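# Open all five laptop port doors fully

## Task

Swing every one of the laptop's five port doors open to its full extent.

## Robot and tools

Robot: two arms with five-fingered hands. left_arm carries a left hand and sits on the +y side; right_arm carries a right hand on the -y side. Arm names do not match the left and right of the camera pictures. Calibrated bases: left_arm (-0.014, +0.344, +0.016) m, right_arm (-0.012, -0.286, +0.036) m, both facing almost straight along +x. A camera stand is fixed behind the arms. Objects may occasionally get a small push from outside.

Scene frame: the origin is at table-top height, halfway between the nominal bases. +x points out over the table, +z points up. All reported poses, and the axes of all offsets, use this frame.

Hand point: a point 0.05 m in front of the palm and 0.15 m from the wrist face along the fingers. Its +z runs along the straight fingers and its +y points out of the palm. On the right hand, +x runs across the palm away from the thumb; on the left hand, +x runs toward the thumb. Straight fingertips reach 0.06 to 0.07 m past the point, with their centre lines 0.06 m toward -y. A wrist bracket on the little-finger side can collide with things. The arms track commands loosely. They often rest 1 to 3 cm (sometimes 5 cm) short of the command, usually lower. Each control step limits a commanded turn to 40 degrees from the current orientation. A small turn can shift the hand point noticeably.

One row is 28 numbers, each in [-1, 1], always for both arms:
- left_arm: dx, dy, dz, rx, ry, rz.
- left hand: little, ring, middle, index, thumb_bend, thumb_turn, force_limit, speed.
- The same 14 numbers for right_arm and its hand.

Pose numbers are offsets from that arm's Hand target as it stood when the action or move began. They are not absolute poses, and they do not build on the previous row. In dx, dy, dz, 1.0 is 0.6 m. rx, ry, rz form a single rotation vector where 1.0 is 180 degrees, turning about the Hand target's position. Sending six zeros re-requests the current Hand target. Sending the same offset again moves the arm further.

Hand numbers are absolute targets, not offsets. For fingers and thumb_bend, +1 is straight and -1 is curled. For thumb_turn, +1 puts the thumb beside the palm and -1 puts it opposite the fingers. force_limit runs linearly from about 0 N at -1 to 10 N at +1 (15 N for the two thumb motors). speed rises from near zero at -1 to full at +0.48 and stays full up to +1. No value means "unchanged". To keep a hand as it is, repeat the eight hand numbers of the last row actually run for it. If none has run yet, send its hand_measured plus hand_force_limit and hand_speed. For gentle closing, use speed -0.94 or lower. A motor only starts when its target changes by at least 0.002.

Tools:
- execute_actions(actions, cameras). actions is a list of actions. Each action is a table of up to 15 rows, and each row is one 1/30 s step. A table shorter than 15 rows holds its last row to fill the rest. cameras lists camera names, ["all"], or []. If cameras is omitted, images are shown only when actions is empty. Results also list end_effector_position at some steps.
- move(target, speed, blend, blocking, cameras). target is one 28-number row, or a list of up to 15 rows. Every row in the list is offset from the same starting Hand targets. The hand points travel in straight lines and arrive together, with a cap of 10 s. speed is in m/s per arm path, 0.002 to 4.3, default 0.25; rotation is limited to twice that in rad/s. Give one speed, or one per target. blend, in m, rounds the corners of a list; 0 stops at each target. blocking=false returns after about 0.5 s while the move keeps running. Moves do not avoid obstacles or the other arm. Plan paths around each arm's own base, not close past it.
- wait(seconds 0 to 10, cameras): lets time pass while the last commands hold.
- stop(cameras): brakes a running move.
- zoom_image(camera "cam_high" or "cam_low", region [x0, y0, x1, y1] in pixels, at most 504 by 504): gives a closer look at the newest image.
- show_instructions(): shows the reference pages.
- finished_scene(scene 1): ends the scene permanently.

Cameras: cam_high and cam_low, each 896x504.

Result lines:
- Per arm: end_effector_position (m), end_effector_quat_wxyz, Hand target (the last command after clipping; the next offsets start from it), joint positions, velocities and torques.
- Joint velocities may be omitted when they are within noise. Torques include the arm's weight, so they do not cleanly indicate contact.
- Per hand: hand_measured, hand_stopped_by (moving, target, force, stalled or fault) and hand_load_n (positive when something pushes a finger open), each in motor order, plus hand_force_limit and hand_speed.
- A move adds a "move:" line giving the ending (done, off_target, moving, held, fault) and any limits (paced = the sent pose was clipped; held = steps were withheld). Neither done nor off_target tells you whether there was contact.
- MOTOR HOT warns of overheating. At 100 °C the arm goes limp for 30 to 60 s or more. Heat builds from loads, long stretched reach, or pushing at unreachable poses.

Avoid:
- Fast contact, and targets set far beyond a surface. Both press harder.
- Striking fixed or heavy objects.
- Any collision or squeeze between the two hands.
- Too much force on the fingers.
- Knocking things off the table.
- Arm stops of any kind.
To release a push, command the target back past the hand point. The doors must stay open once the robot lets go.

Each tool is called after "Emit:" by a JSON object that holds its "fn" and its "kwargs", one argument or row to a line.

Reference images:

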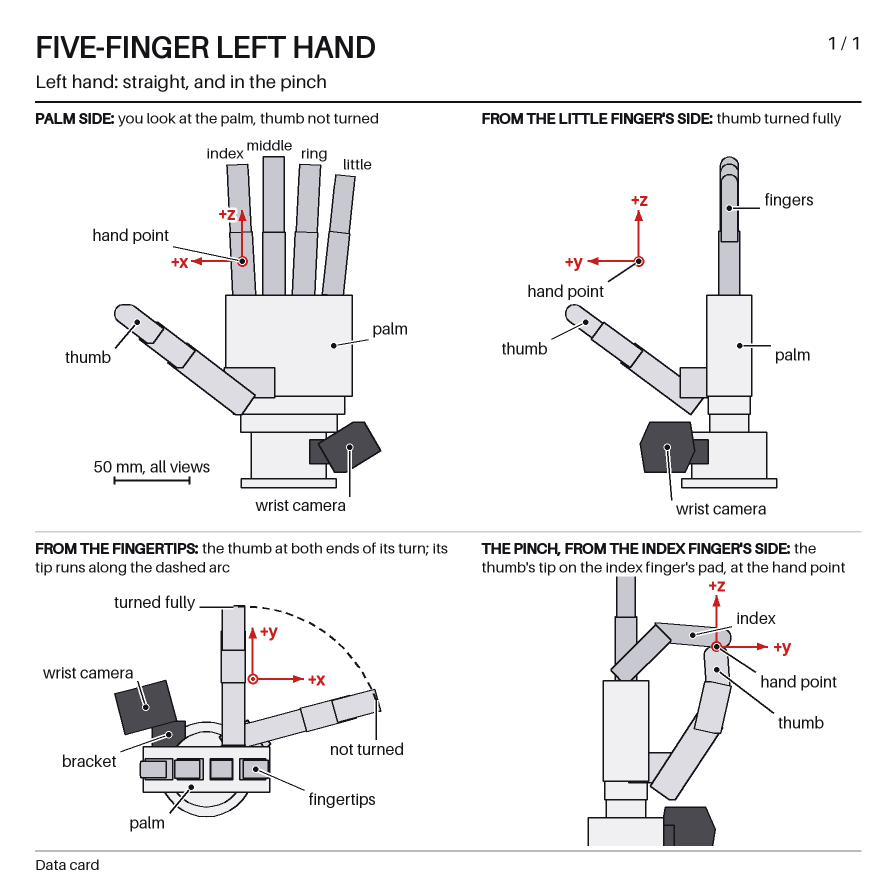

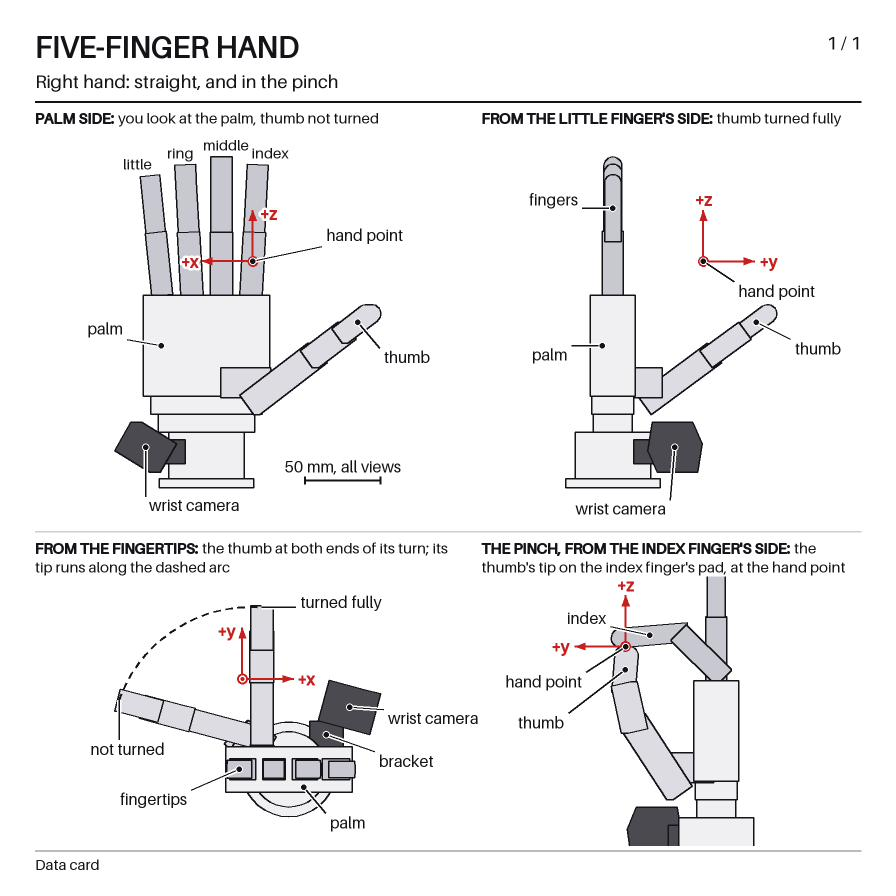

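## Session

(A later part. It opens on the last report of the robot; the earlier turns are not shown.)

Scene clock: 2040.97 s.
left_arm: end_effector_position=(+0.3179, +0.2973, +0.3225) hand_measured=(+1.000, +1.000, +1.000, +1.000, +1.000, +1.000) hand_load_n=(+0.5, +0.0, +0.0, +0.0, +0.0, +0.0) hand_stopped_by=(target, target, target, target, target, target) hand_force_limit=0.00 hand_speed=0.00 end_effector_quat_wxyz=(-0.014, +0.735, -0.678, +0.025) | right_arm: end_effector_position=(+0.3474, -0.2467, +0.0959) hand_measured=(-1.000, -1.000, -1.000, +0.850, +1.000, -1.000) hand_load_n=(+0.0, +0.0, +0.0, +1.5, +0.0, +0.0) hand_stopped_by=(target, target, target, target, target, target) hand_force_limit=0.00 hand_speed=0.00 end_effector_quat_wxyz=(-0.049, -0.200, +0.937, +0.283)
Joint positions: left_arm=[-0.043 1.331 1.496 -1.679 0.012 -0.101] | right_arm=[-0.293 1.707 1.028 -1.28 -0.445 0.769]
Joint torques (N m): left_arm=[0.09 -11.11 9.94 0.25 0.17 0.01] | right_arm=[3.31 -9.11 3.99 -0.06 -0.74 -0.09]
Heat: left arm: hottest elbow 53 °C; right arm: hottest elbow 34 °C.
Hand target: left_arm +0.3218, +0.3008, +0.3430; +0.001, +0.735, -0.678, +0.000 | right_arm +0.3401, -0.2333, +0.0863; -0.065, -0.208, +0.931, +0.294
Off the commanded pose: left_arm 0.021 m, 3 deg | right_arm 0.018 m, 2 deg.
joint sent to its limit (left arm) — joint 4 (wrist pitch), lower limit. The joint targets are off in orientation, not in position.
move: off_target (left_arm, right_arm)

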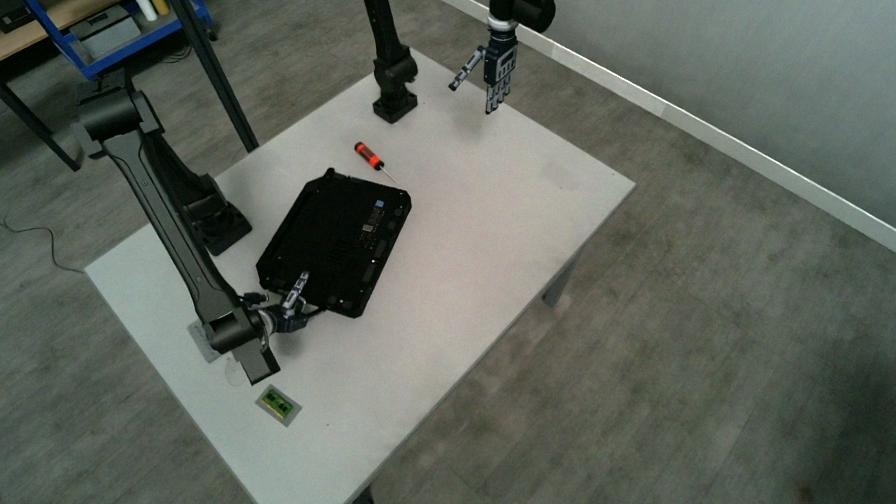

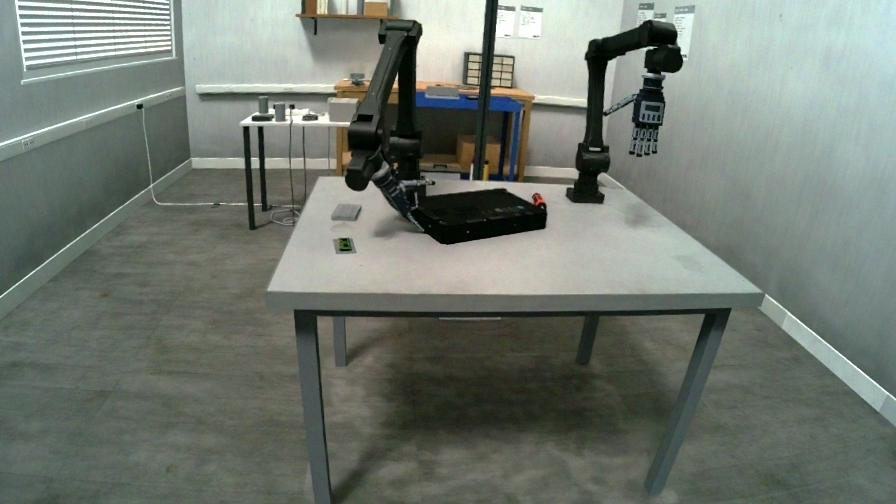

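Emit:
{"fn": "move", "kwargs": {
  "target": [
    [0,0,0,0,0,0, 1, 1, 1, 1, 1, 1, 0, 0, -0.008,0,0.05,0,0,0,-1,-1,-1,0.85,1,-1,0,0]
  ],
  "speed": 0.05,
  "cameras": ["cam_low","cam_high"]
}}

Emit:
{"fn": "zoom_image", "kwargs": {
  "camera": "cam_low",
  "region": [390, 180, 450, 240]
}}

Emit:
{"fn": "zoom_image", "kwargs": {
  "camera": "cam_high",
  "region": [280, 260, 370, 340]
}}

Scene clock: 2055.20 s.
left_arm: end_effector_position=(+0.3179, +0.2973, +0.3225) hand_measured=(+1.000, +1.000, +1.000, +1.000, +1.000, +1.000) hand_load_n=(+0.0, +0.0, +0.0, +0.0, +0.0, +0.0) hand_stopped_by=(target, target, target, target, target, target) hand_force_limit=0.00 hand_speed=0.00 end_effector_quat_wxyz=(-0.014, +0.735, -0.678, +0.025) | right_arm: end_effector_position=(+0.3445, -0.2469, +0.1008) hand_measured=(-1.000, -1.000, -1.000, +0.850, +1.000, -1.000) hand_load_n=(+0.0, +0.0, +0.0, +9.0, +0.0, +0.0) hand_stopped_by=(target, target, target, target, target, target) hand_force_limit=0.00 hand_speed=0.00 end_effector_quat_wxyz=(-0.054, -0.197, +0.938, +0.281)
Joint positions: left_arm=[-0.043 1.331 1.496 -1.679 0.012 -0.101] | right_arm=[-0.293 1.694 1.028 -1.299 -0.438 0.776]
Joint torques (N m): left_arm=[-0.09 -10.7 9.69 0.25 0.16 -0.03] | right_arm=[3.14 -12.28 5.18 -2.19 -1.06 -0.16]
Heat: left arm: hottest elbow 53 °C; right arm: hottest elbow 34 °C.
Hand target: left_arm +0.3218, +0.3008, +0.3430; +0.001, +0.735, -0.678, +0.000 | right_arm +0.3353, -0.2333, +0.1163; -0.065, -0.208, +0.931, +0.294
Off the commanded pose: left_arm 0.021 m, 3 deg | right_arm 0.023 m, 2 deg.
joint sent to its limit (left arm) — joint 4 (wrist pitch), lower limit. The joint targets are off in orientation, not in position.
move: off_target (left_arm, right_arm)

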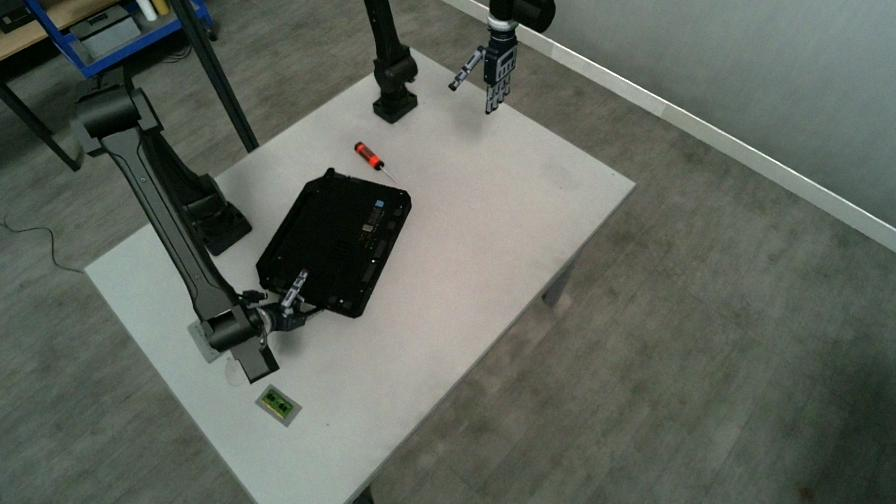

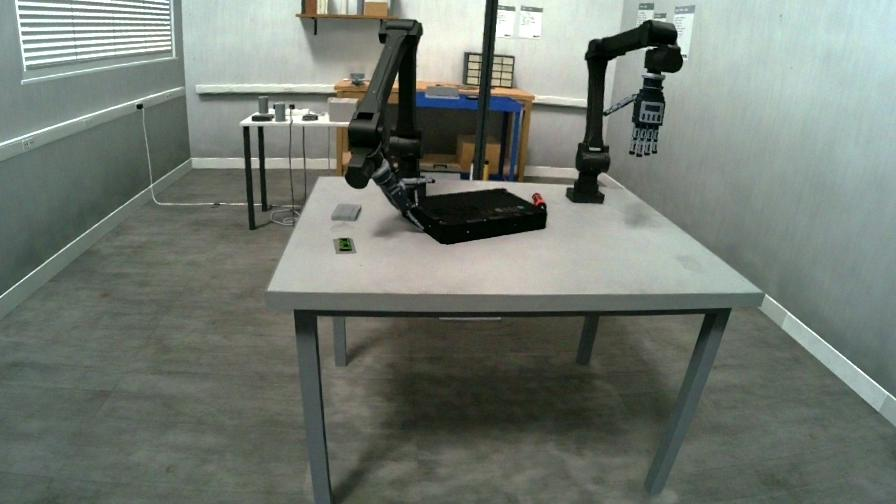

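Scaled by 8.400 from the camera's 896x504 image, which has a finer 1280x720 frame.

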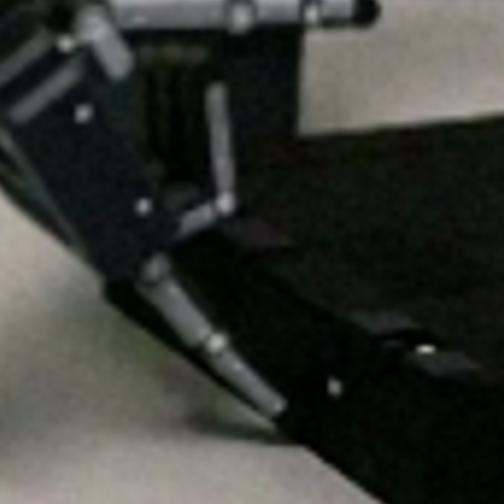

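Scaled by 5.600 from the camera's 896x504 image, which has a finer 1280x720 frame.

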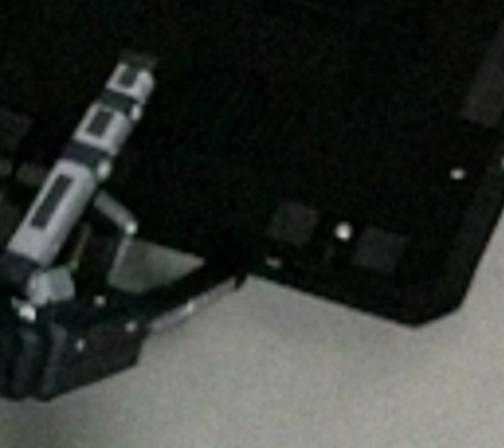

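Emit:
{"fn": "move", "kwargs": {
  "target": [
    [0,0,0,0,0,0, 1, 1, 1, 1, 1, 1, 0, 0, 0.0085,-0.018,0.01,0,0,0,-1,-1,-1,0.85,1,-1,0,0]
  ],
  "speed": 0.05,
  "cameras": ["cam_low","cam_high"]
}}

Emit:
{"fn": "zoom_image", "kwargs": {
  "camera": "cam_low",
  "region": [390, 180, 450, 240]
}}

Emit:
{"fn": "zoom_image", "kwargs": {
  "camera": "cam_high",
  "region": [280, 260, 370, 340]
}}

Scene clock: 2067.83 s.
left_arm: end_effector_position=(+0.3179, +0.2973, +0.3225) hand_measured=(+1.000, +1.000, +1.000, +1.000, +1.000, +1.000) hand_load_n=(+0.0, +0.0, +0.5, +0.0, +0.0, +0.0) hand_stopped_by=(target, target, target, target, target, target) hand_force_limit=0.00 hand_speed=0.00 end_effector_quat_wxyz=(-0.014, +0.735, -0.678, +0.025) | right_arm: end_effector_position=(+0.3428, -0.2487, +0.1074) hand_measured=(-1.000, -1.000, -1.000, +0.850, +1.000, -1.000) hand_load_n=(+0.0, +0.0, +0.0, +8.0, +0.0, +0.0) hand_stopped_by=(target, target, target, target, target, target) hand_force_limit=0.00 hand_speed=0.00 end_effector_quat_wxyz=(-0.063, -0.198, +0.936, +0.284)
Joint positions: left_arm=[-0.043 1.331 1.496 -1.679 0.012 -0.101] | right_arm=[-0.296 1.694 1.044 -1.337 -0.431 0.767]
Joint torques (N m): left_arm=[0.91 -10.75 9.98 0.29 0.14 0.04] | right_arm=[1.44 -11.93 6.61 -1.91 -0.95 -0.3]
Heat: left arm: hottest elbow 53 °C; right arm: hottest elbow 33 °C.
Hand target: left_arm +0.3218, +0.3008, +0.3430; +0.001, +0.735, -0.678, +0.000 | right_arm +0.3404, -0.2441, +0.1223; -0.065, -0.208, +0.931, +0.294
Off the commanded pose: left_arm 0.021 m, 3 deg | right_arm 0.016 m, 2 deg.
joint sent to its limit (left arm) — joint 4 (wrist pitch), lower limit. The joint targets are off in orientation, not in position.
move: off_target (left_arm, right_arm)

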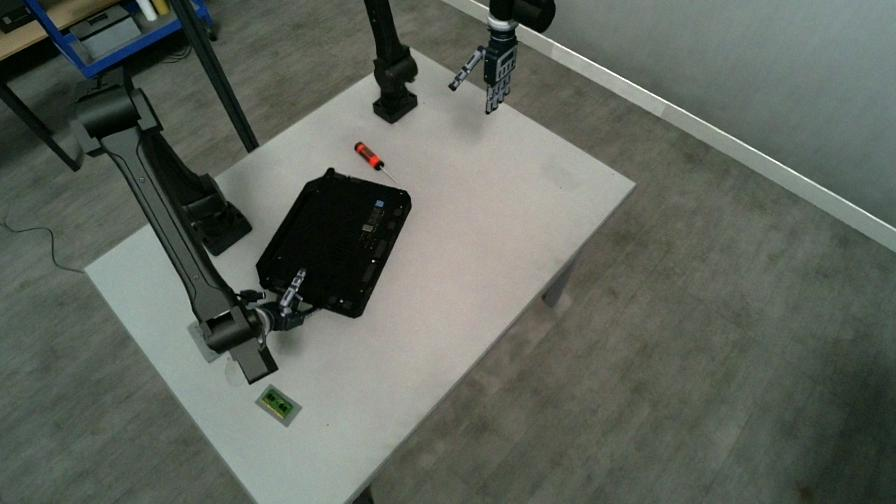

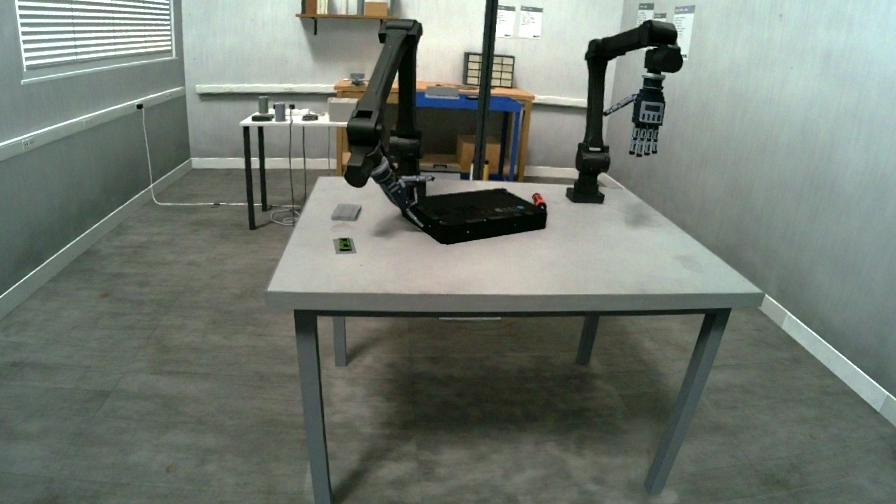

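Scaled by 8.400 from the camera's 896x504 image, which has a finer 1280x720 frame.

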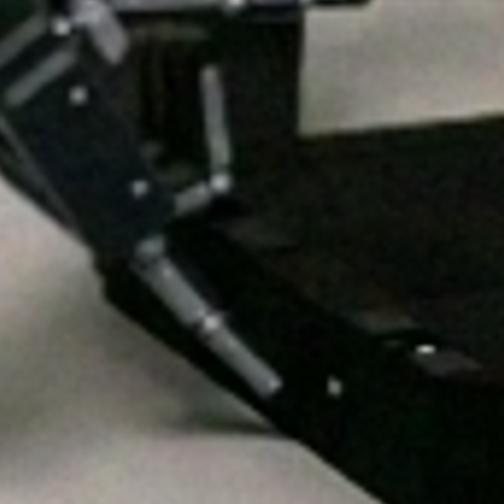

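Scaled by 5.600 from the camera's 896x504 image, which has a finer 1280x720 frame.

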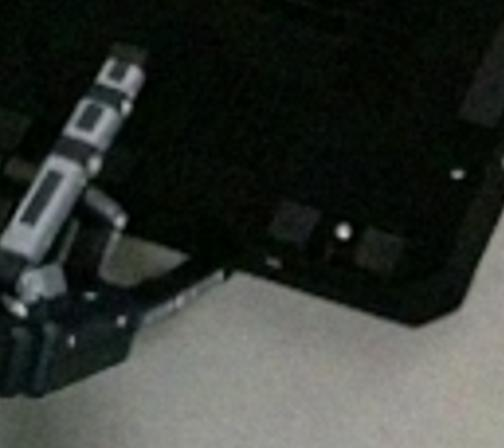

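Emit:
{"fn": "move", "kwargs": {
  "target": [
    [0,0,0,0,0,0, 1, 1, 1, 1, 1, 1, 0, 0, 0.0085,-0.018,0.02,0,0,0,-1,-1,-1,0.85,1,-1,0,0]
  ],
  "speed": 0.05,
  "cameras": ["cam_low","cam_high"]
}}

Emit:
{"fn": "zoom_image", "kwargs": {
  "camera": "cam_low",
  "region": [390, 180, 450, 240]
}}

Emit:
{"fn": "zoom_image", "kwargs": {
  "camera": "cam_high",
  "region": [280, 260, 370, 340]
}}

Scene clock: 2082.40 s.
left_arm: end_effector_position=(+0.3179, +0.2973, +0.3225) hand_measured=(+1.000, +1.000, +1.000, +1.000, +1.000, +1.000) hand_load_n=(+0.0, +0.0, +0.0, +0.0, +0.0, +0.0) hand_stopped_by=(target, target, target, target, target, target) hand_force_limit=0.00 hand_speed=0.00 end_effector_quat_wxyz=(-0.014, +0.735, -0.678, +0.025) | right_arm: end_effector_position=(+0.3400, -0.2527, +0.1204) hand_measured=(-1.000, -1.000, -1.000, +0.850, +1.000, -1.000) hand_load_n=(+0.0, +0.0, +0.0, +3.5, +0.0, +0.0) hand_stopped_by=(target, target, target, target, target, target) hand_force_limit=0.00 hand_speed=0.00 end_effector_quat_wxyz=(-0.073, -0.201, +0.932, +0.294)
Joint positions: left_arm=[-0.043 1.331 1.496 -1.679 0.012 -0.101] | right_arm=[-0.308 1.694 1.07 -1.402 -0.43 0.737]
Joint torques (N m): left_arm=[0.97 -10.75 9.69 0.2 0.2 -0.01] | right_arm=[0.62 -11.58 7.76 -1.25 -0.58 -0.2]
Heat: left arm: hottest elbow 53 °C; right arm: hottest elbow 33 °C.
Hand target: left_arm +0.3218, +0.3008, +0.3430; +0.001, +0.735, -0.678, +0.000 | right_arm +0.3455, -0.2549, +0.1343; -0.065, -0.208, +0.931, +0.294
Off the commanded pose: left_arm 0.021 m, 3 deg | right_arm 0.015 m, 1 deg.
joint sent to its limit (left arm) — joint 4 (wrist pitch), lower limit. The joint targets are off in orientation, not in position.
move: off_target (left_arm, right_arm)

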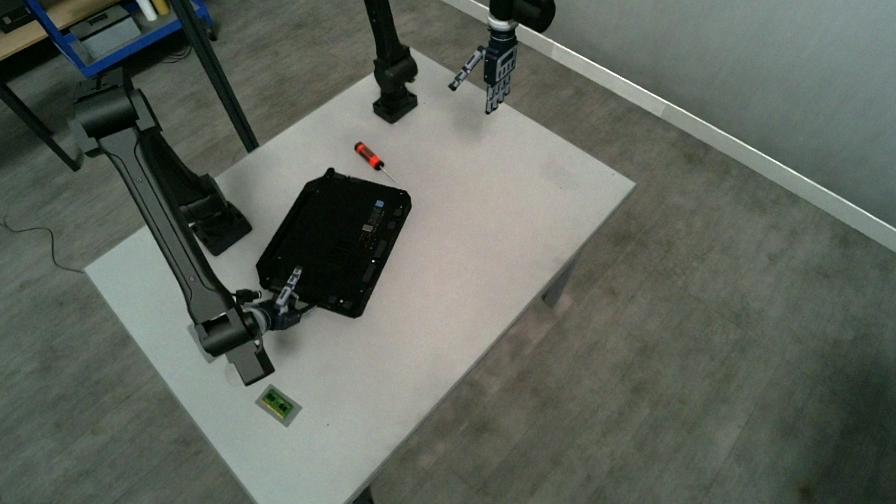

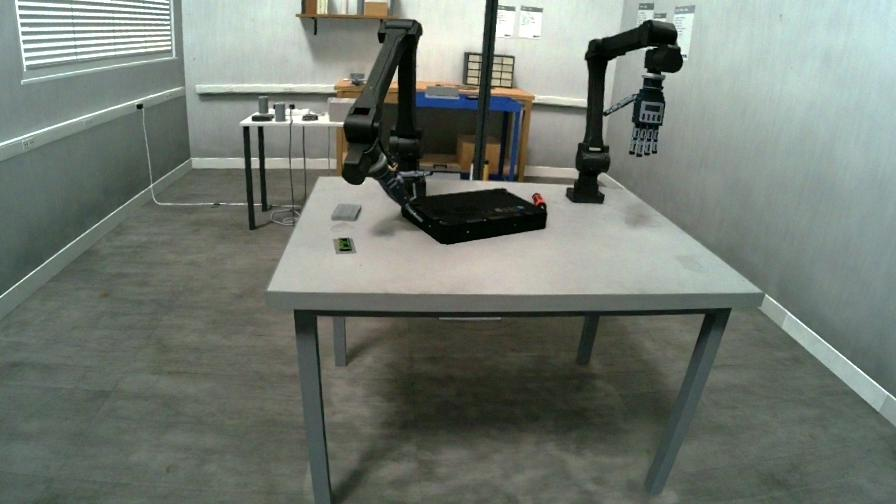

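Scaled by 8.400 from the camera's 896x504 image, which has a finer 1280x720 frame.

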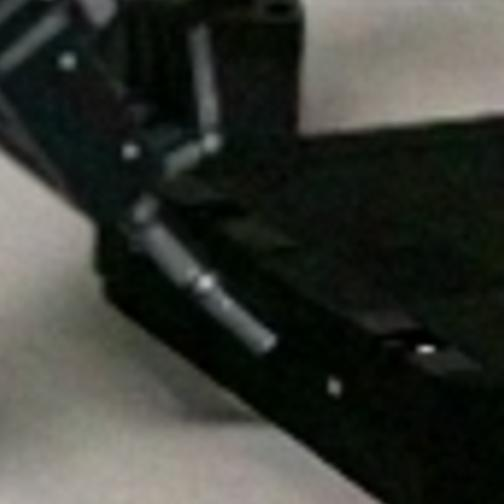

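Scaled by 5.600 from the camera's 896x504 image, which has a finer 1280x720 frame.

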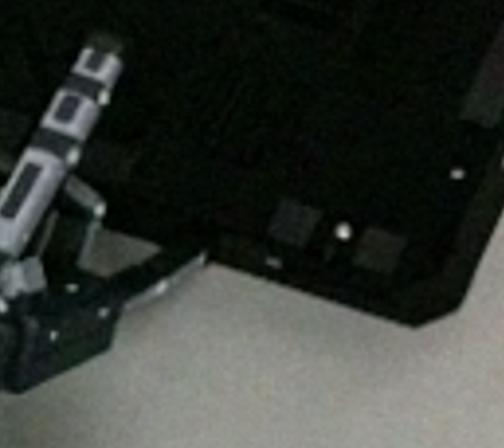

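Emit:
{"fn": "move", "kwargs": {
  "target": [
    [0,0,0,0,0,0, 1, 1, 1, 1, 1, 1, 0, 0, 0.035,-0.075,0.133,0,0,0,-1,-1,-1,1,1,-1,0,0],
    [0,0,0,0,0,0, 1, 1, 1, 1, 1, 1, 0, 0, 0.0237,0.1443,0.0762,-0.1762,-0.0822,0,-1,-1,-1,1,1,-1,0,0]
  ],
  "speed": [0.15,0.15],
  "cameras": ["cam_low","cam_high"]
}}

Emit:
{"fn": "zoom_image", "kwargs": {
  "camera": "cam_low",
  "region": [390, 150, 480, 240]
}}

Emit:
{"fn": "zoom_image", "kwargs": {
  "camera": "cam_high",
  "region": [280, 240, 380, 340]
}}

Scene clock: 2247.97 s.
left_arm: end_effector_position=(+0.3179, +0.2973, +0.3225) hand_measured=(+1.000, +1.000, +1.000, +1.000, +1.000, +1.000) hand_load_n=(+0.0, +0.0, +0.0, +0.0, +0.0, +0.0) hand_stopped_by=(target, target, target, target, target, target) hand_force_limit=0.00 hand_speed=0.00 end_effector_quat_wxyz=(-0.014, +0.735, -0.678, +0.025) | right_arm: end_effector_position=(+0.3571, -0.1707, +0.1733) hand_measured=(-1.000, -1.000, -1.000, +1.000, +1.000, -1.000) hand_load_n=(+0.0, +0.0, +0.0, +0.0, +0.0, +0.0) hand_stopped_by=(target, target, target, target, target, target) hand_force_limit=0.00 hand_speed=0.00 end_effector_quat_wxyz=(-0.015, -0.218, +0.976, +0.003)
Joint positions: left_arm=[-0.043 1.331 1.496 -1.679 0.012 -0.101] | right_arm=[0.127 1.37 1.078 -1.309 -0.002 1.259]
Joint torques (N m): left_arm=[0.5 -10.75 9.55 0.06 0.15 0.03] | right_arm=[1.55 -10.29 7.31 0.76 0.04 -0.02]
Heat: left arm: hottest elbow 53 °C; right arm: hottest elbow 34 °C.
Hand target: left_arm +0.3218, +0.3008, +0.3430; +0.001, +0.735, -0.678, +0.000 | right_arm +0.3596, -0.1684, +0.1799; +0.000, -0.218, +0.976, +0.000
Off the commanded pose: left_arm 0.021 m, 3 deg | right_arm 0.008 m, 2 deg.
joint sent to its limit (left arm) — joint 4 (wrist pitch), lower limit. The joint targets are off in orientation, not in position.
move: off_target (left_arm)

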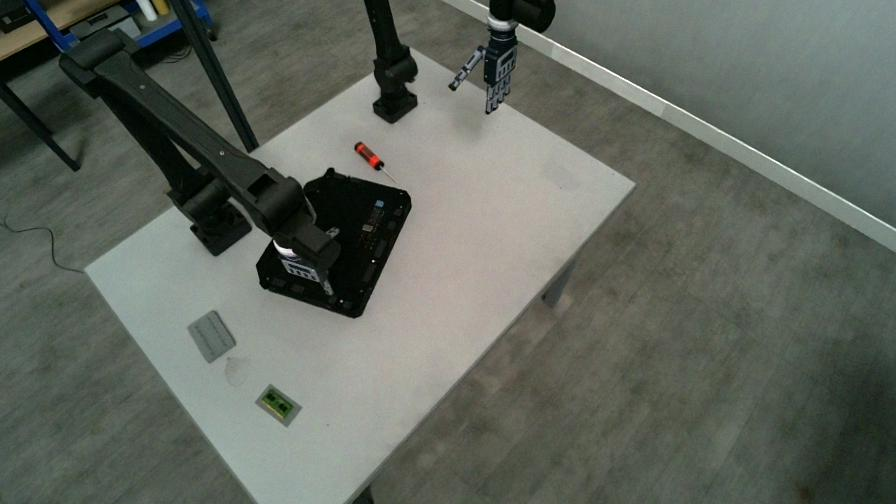

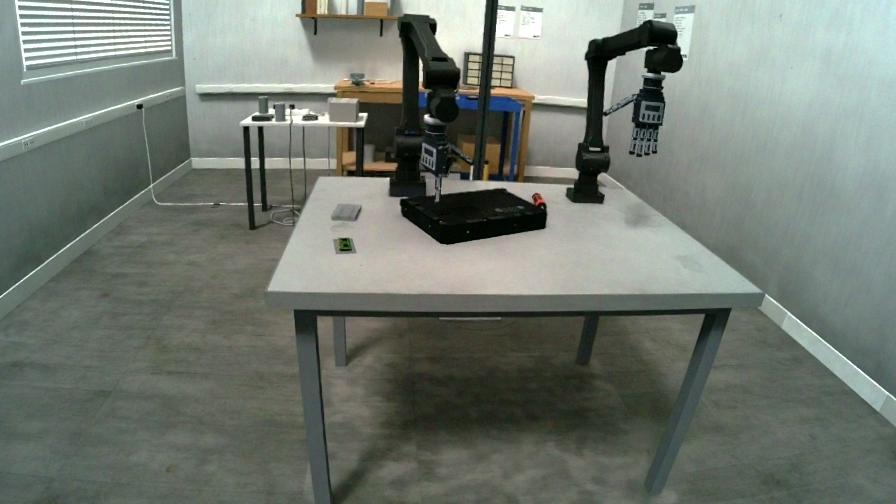

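Scaled by 5.600 from the camera's 896x504 image, which has a finer 1280x720 frame.

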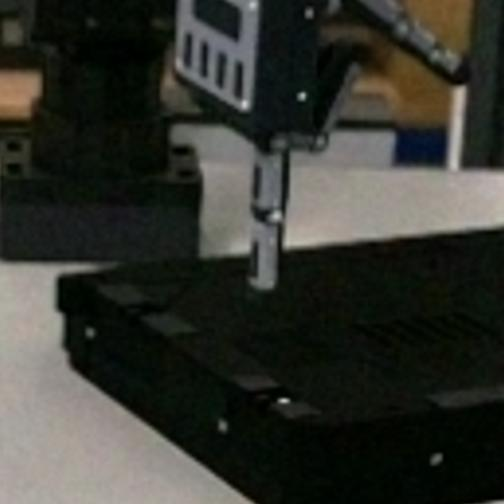

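Scaled by 5.040 from the camera's 896x504 image, which has a finer 1280x720 frame.

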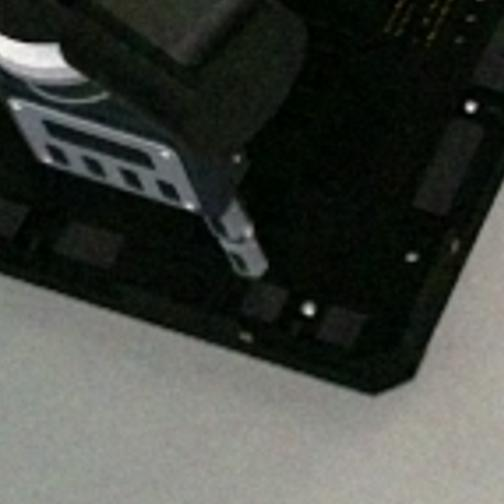

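Emit:
{"fn": "move", "kwargs": {
  "target": [
    [0,0,0,0,0,0, 1, 1, 1, 1, 1, 1, 0, 0, 0.005,0.0083,-0.0767,0,0,0,-1,-1,-1,1,1,-1,0,0]
  ],
  "speed": 0.08,
  "cameras": ["cam_low","cam_high"]
}}

Emit:
{"fn": "zoom_image", "kwargs": {
  "camera": "cam_low",
  "region": [410, 190, 460, 240]
}}

Emit:
{"fn": "zoom_image", "kwargs": {
  "camera": "cam_high",
  "region": [310, 270, 370, 330]
}}

Scene clock: 2292.33 s.
left_arm: end_effector_position=(+0.3179, +0.2973, +0.3225) hand_measured=(+1.000, +1.000, +1.000, +1.000, +1.000, +1.000) hand_load_n=(+0.0, +0.0, +0.0, +0.0, +0.0, +0.0) hand_stopped_by=(target, target, target, target, target, target) hand_force_limit=0.00 hand_speed=0.00 end_effector_quat_wxyz=(-0.014, +0.735, -0.678, +0.025) | right_arm: end_effector_position=(+0.3600, -0.1669, +0.1372) hand_measured=(-1.000, -1.000, -1.000, +1.000, +1.000, -1.000) hand_load_n=(+0.0, +0.0, +0.0, +0.0, +0.0, +0.0) hand_stopped_by=(target, target, target, target, target, target) hand_force_limit=0.00 hand_speed=0.00 end_effector_quat_wxyz=(-0.001, -0.217, +0.976, +0.001)
Joint positions: left_arm=[-0.043 1.331 1.496 -1.679 0.012 -0.101] | right_arm=[0.137 1.393 0.999 -1.18 -0.002 1.272]
Joint torques (N m): left_arm=[0.15 -10.75 9.81 0.28 0.15 0.04] | right_arm=[1.44 -7.88 7.01 0.76 0.05 -0.02]
Heat: left arm: hottest elbow 54 °C; right arm: hottest elbow 34 °C.
Hand target: left_arm +0.3218, +0.3008, +0.3430; +0.001, +0.735, -0.678, +0.000 | right_arm +0.3627, -0.1633, +0.1340; +0.000, -0.218, +0.976, +0.000
Off the commanded pose: left_arm 0.021 m, 3 deg | right_arm 0.006 m, 0 deg.
joint sent to its limit (left arm) — joint 4 (wrist pitch), lower limit. The joint targets are off in orientation, not in position.
move: off_target (left_arm)

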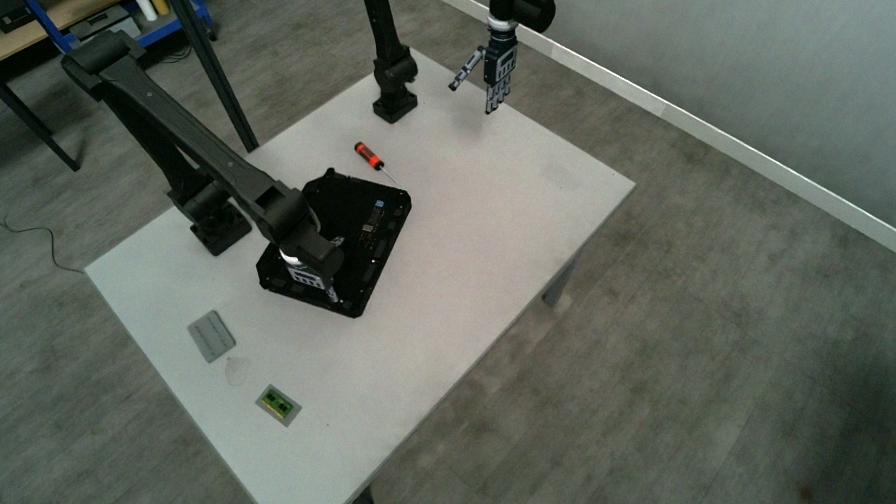

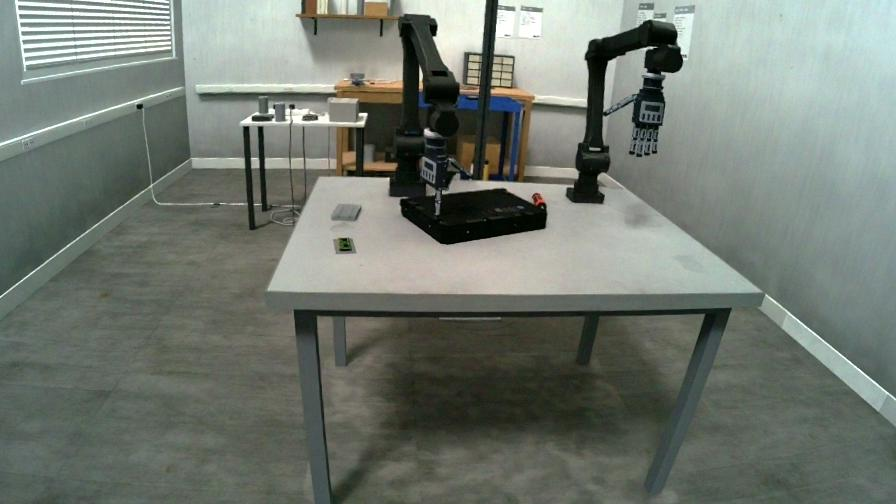

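Scaled by 10.080 from the camera's 896x504 image, which has a finer 1280x720 frame.

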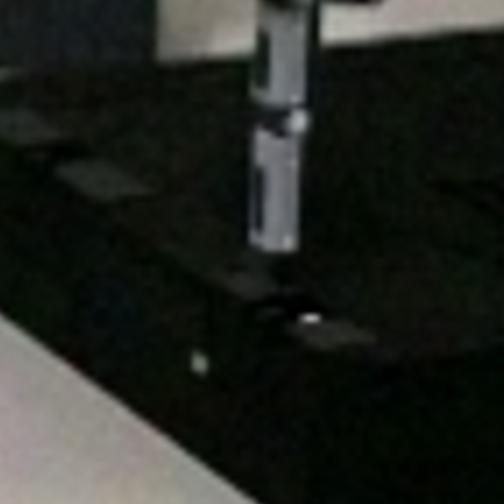

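Scaled by 8.400 from the camera's 896x504 image, which has a finer 1280x720 frame.

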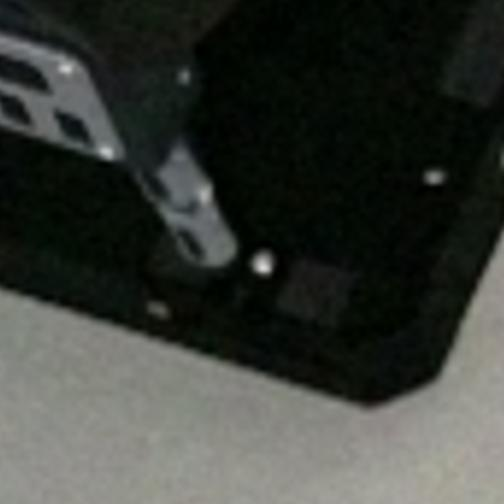

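Emit:
{"fn": "move", "kwargs": {
  "target": [
    [0,0,0,0,0,0, 1, 1, 1, 1, 1, 1, 0, 0, 0.005,0.0092,-0.012,0,0,0,-1,-1,-1,1,1,-1,0,0]
  ],
  "speed": 0.05,
  "cameras": ["cam_low","cam_high"]
}}

Emit:
{"fn": "zoom_image", "kwargs": {
  "camera": "cam_low",
  "region": [410, 190, 460, 240]
}}

Emit:
{"fn": "zoom_image", "kwargs": {
  "camera": "cam_high",
  "region": [310, 270, 370, 330]
}}

Scene clock: 2320.57 s.
left_arm: end_effector_position=(+0.3179, +0.2973, +0.3225) hand_measured=(+1.000, +1.000, +1.000, +1.000, +1.000, +1.000) hand_load_n=(+0.0, +0.0, +0.0, +0.0, +0.0, +0.0) hand_stopped_by=(target, target, target, target, target, target) hand_force_limit=0.00 hand_speed=0.00 end_effector_quat_wxyz=(-0.014, +0.735, -0.678, +0.025) | right_arm: end_effector_position=(+0.3640, -0.1613, +0.1317) hand_measured=(-1.000, -1.000, -1.000, +1.000, +1.000, -1.000) hand_load_n=(+0.0, +0.0, +0.0, +0.0, +0.0, +0.0) hand_stopped_by=(target, target, target, target, target, target) hand_force_limit=0.00 hand_speed=0.00 end_effector_quat_wxyz=(+0.001, -0.217, +0.976, +0.001)
Joint positions: left_arm=[-0.043 1.331 1.496 -1.679 0.012 -0.101] | right_arm=[0.15 1.408 0.999 -1.161 -0.002 1.284]
Joint torques (N m): left_arm=[0.38 -11.11 9.74 0.29 0.14 0.04] | right_arm=[1.61 -7.88 6.8 0.83 -0.01 -0.03]
Heat: left arm: hottest elbow 54 °C; right arm: hottest elbow 34 °C.
Hand target: left_arm +0.3218, +0.3008, +0.3430; +0.001, +0.735, -0.678, +0.000 | right_arm +0.3657, -0.1578, +0.1267; +0.000, -0.218, +0.976, +0.000
Off the commanded pose: left_arm 0.021 m, 3 deg | right_arm 0.006 m, 0 deg.
joint sent to its limit (left arm) — joint 4 (wrist pitch), lower limit. The joint targets are off in orientation, not in position.
move: off_target (left_arm)

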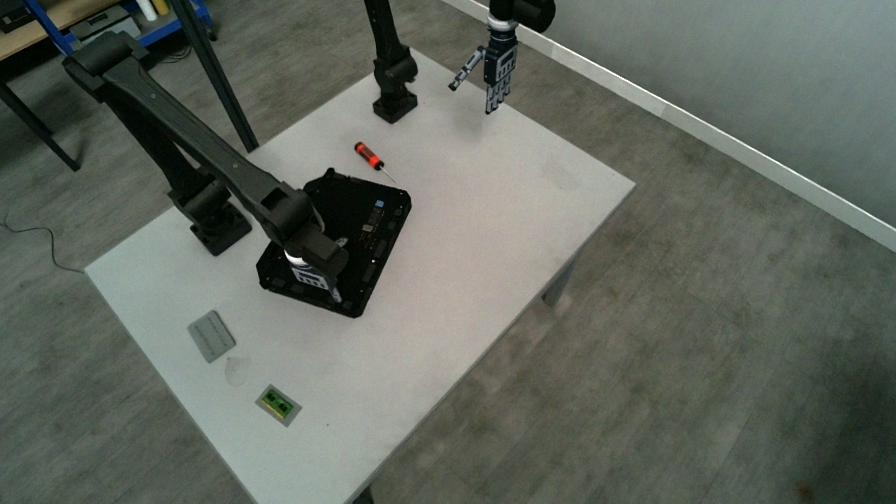

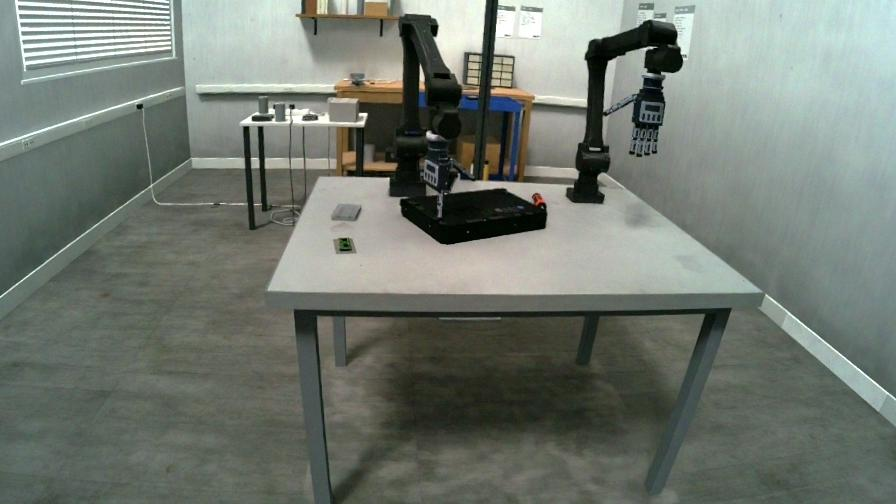

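Scaled by 10.080 from the camera's 896x504 image, which has a finer 1280x720 frame.

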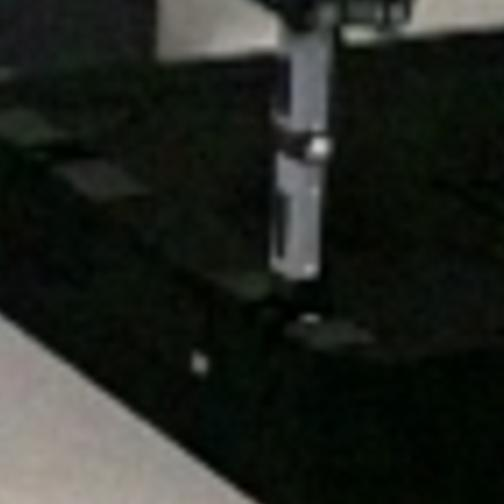

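Scaled by 8.400 from the camera's 896x504 image, which has a finer 1280x720 frame.

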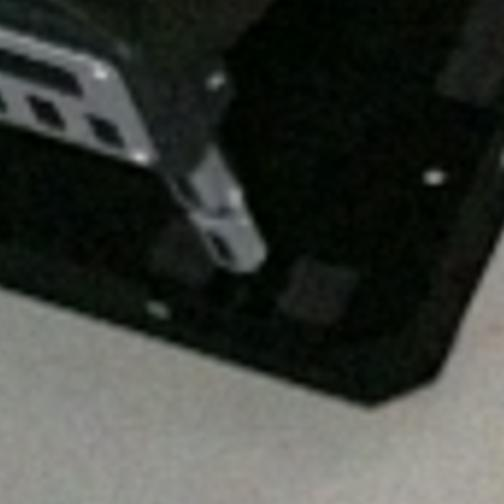

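Emit:
{"fn": "move", "kwargs": {
  "target": [
    [0,0,0,0,0,0, 1, 1, 1, 1, 1, 1, 0, 0, 0.0,0.0,-0.025,0,0,0,-1,-1,-1,1,1,-1,0,0]
  ],
  "speed": 0.03,
  "cameras": ["cam_low","cam_high"]
}}

Emit:
{"fn": "zoom_image", "kwargs": {
  "camera": "cam_low",
  "region": [410, 190, 460, 240]
}}

Emit:
{"fn": "zoom_image", "kwargs": {
  "camera": "cam_high",
  "region": [310, 270, 370, 330]
}}

Scene clock: 2341.40 s.
left_arm: end_effector_position=(+0.3179, +0.2973, +0.3225) hand_measured=(+1.000, +1.000, +1.000, +1.000, +1.000, +1.000) hand_load_n=(+0.0, +0.0, +0.0, +0.0, +0.0, +0.0) hand_stopped_by=(target, target, target, target, target, target) hand_force_limit=0.00 hand_speed=0.00 end_effector_quat_wxyz=(-0.014, +0.735, -0.678, +0.025) | right_arm: end_effector_position=(+0.3669, -0.1618, +0.1253) hand_measured=(-1.000, -1.000, -1.000, +1.000, +1.000, -1.000) hand_load_n=(+0.0, +0.0, +0.0, +0.0, +0.0, +0.0) hand_stopped_by=(target, target, target, target, target, target) hand_force_limit=0.00 hand_speed=0.00 end_effector_quat_wxyz=(+0.009, -0.216, +0.976, -0.002)
Joint positions: left_arm=[-0.043 1.331 1.496 -1.679 0.012 -0.101] | right_arm=[0.15 1.411 0.984 -1.126 0.003 1.287]
Joint torques (N m): left_arm=[0.03 -10.87 9.78 0.36 0.16 0] | right_arm=[1.49 -7 6.04 1.11 -0.2 -0.03]
Heat: left arm: hottest elbow 54 °C; right arm: hottest elbow 33 °C.
Hand target: left_arm +0.3218, +0.3008, +0.3430; +0.001, +0.735, -0.678, +0.000 | right_arm +0.3658, -0.1578, +0.1118; +0.000, -0.218, +0.976, +0.000
Off the commanded pose: left_arm 0.021 m, 3 deg | right_arm 0.014 m, 1 deg.
joint sent to its limit (left arm) — joint 4 (wrist pitch), lower limit. The joint targets are off in orientation, not in position.
move: off_target (left_arm, right_arm)

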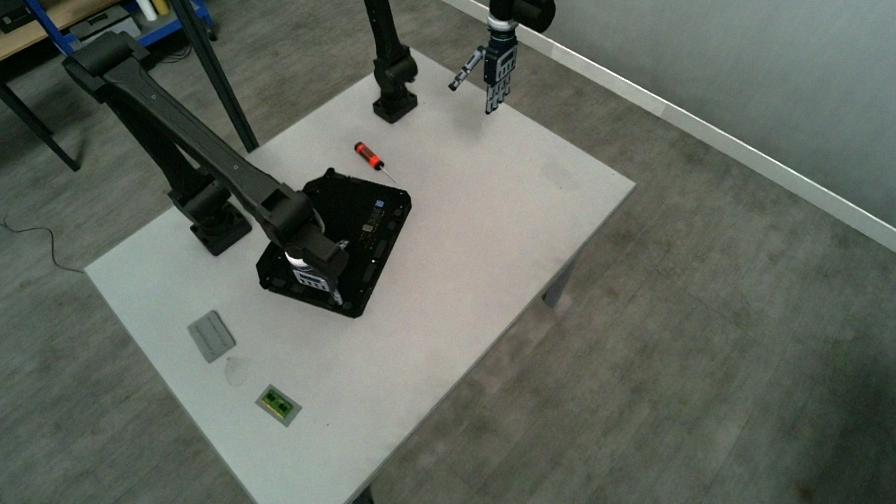

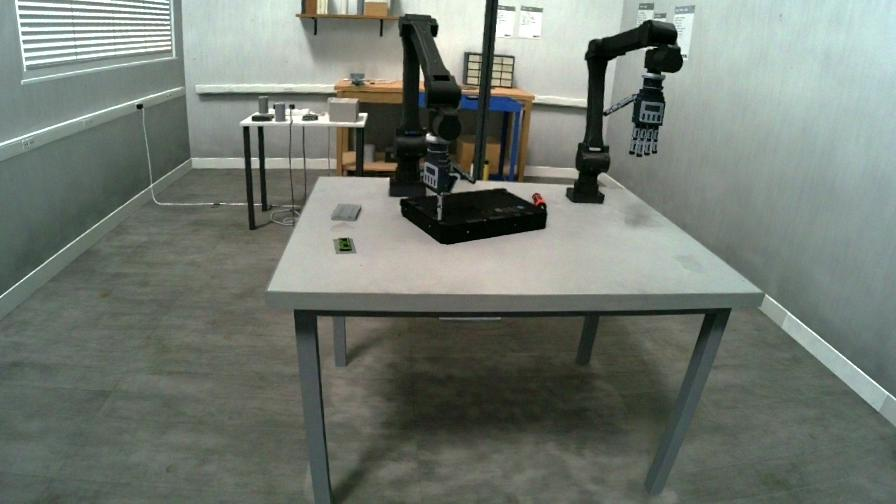

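Scaled by 10.080 from the camera's 896x504 image, which has a finer 1280x720 frame.

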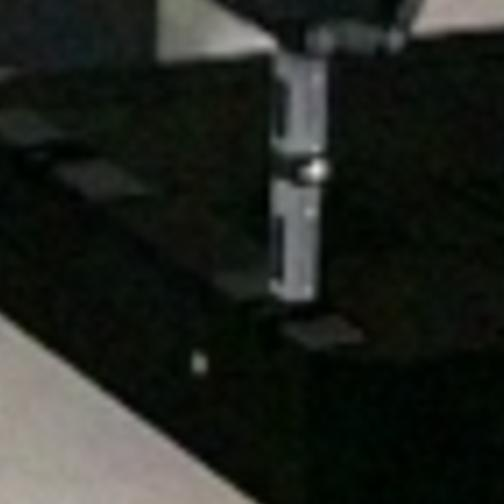

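Scaled by 8.400 from the camera's 896x504 image, which has a finer 1280x720 frame.

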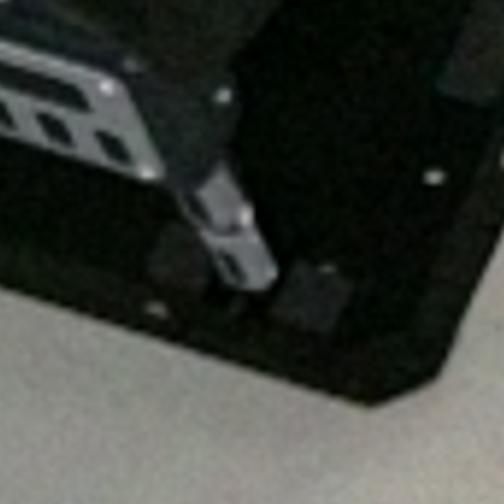

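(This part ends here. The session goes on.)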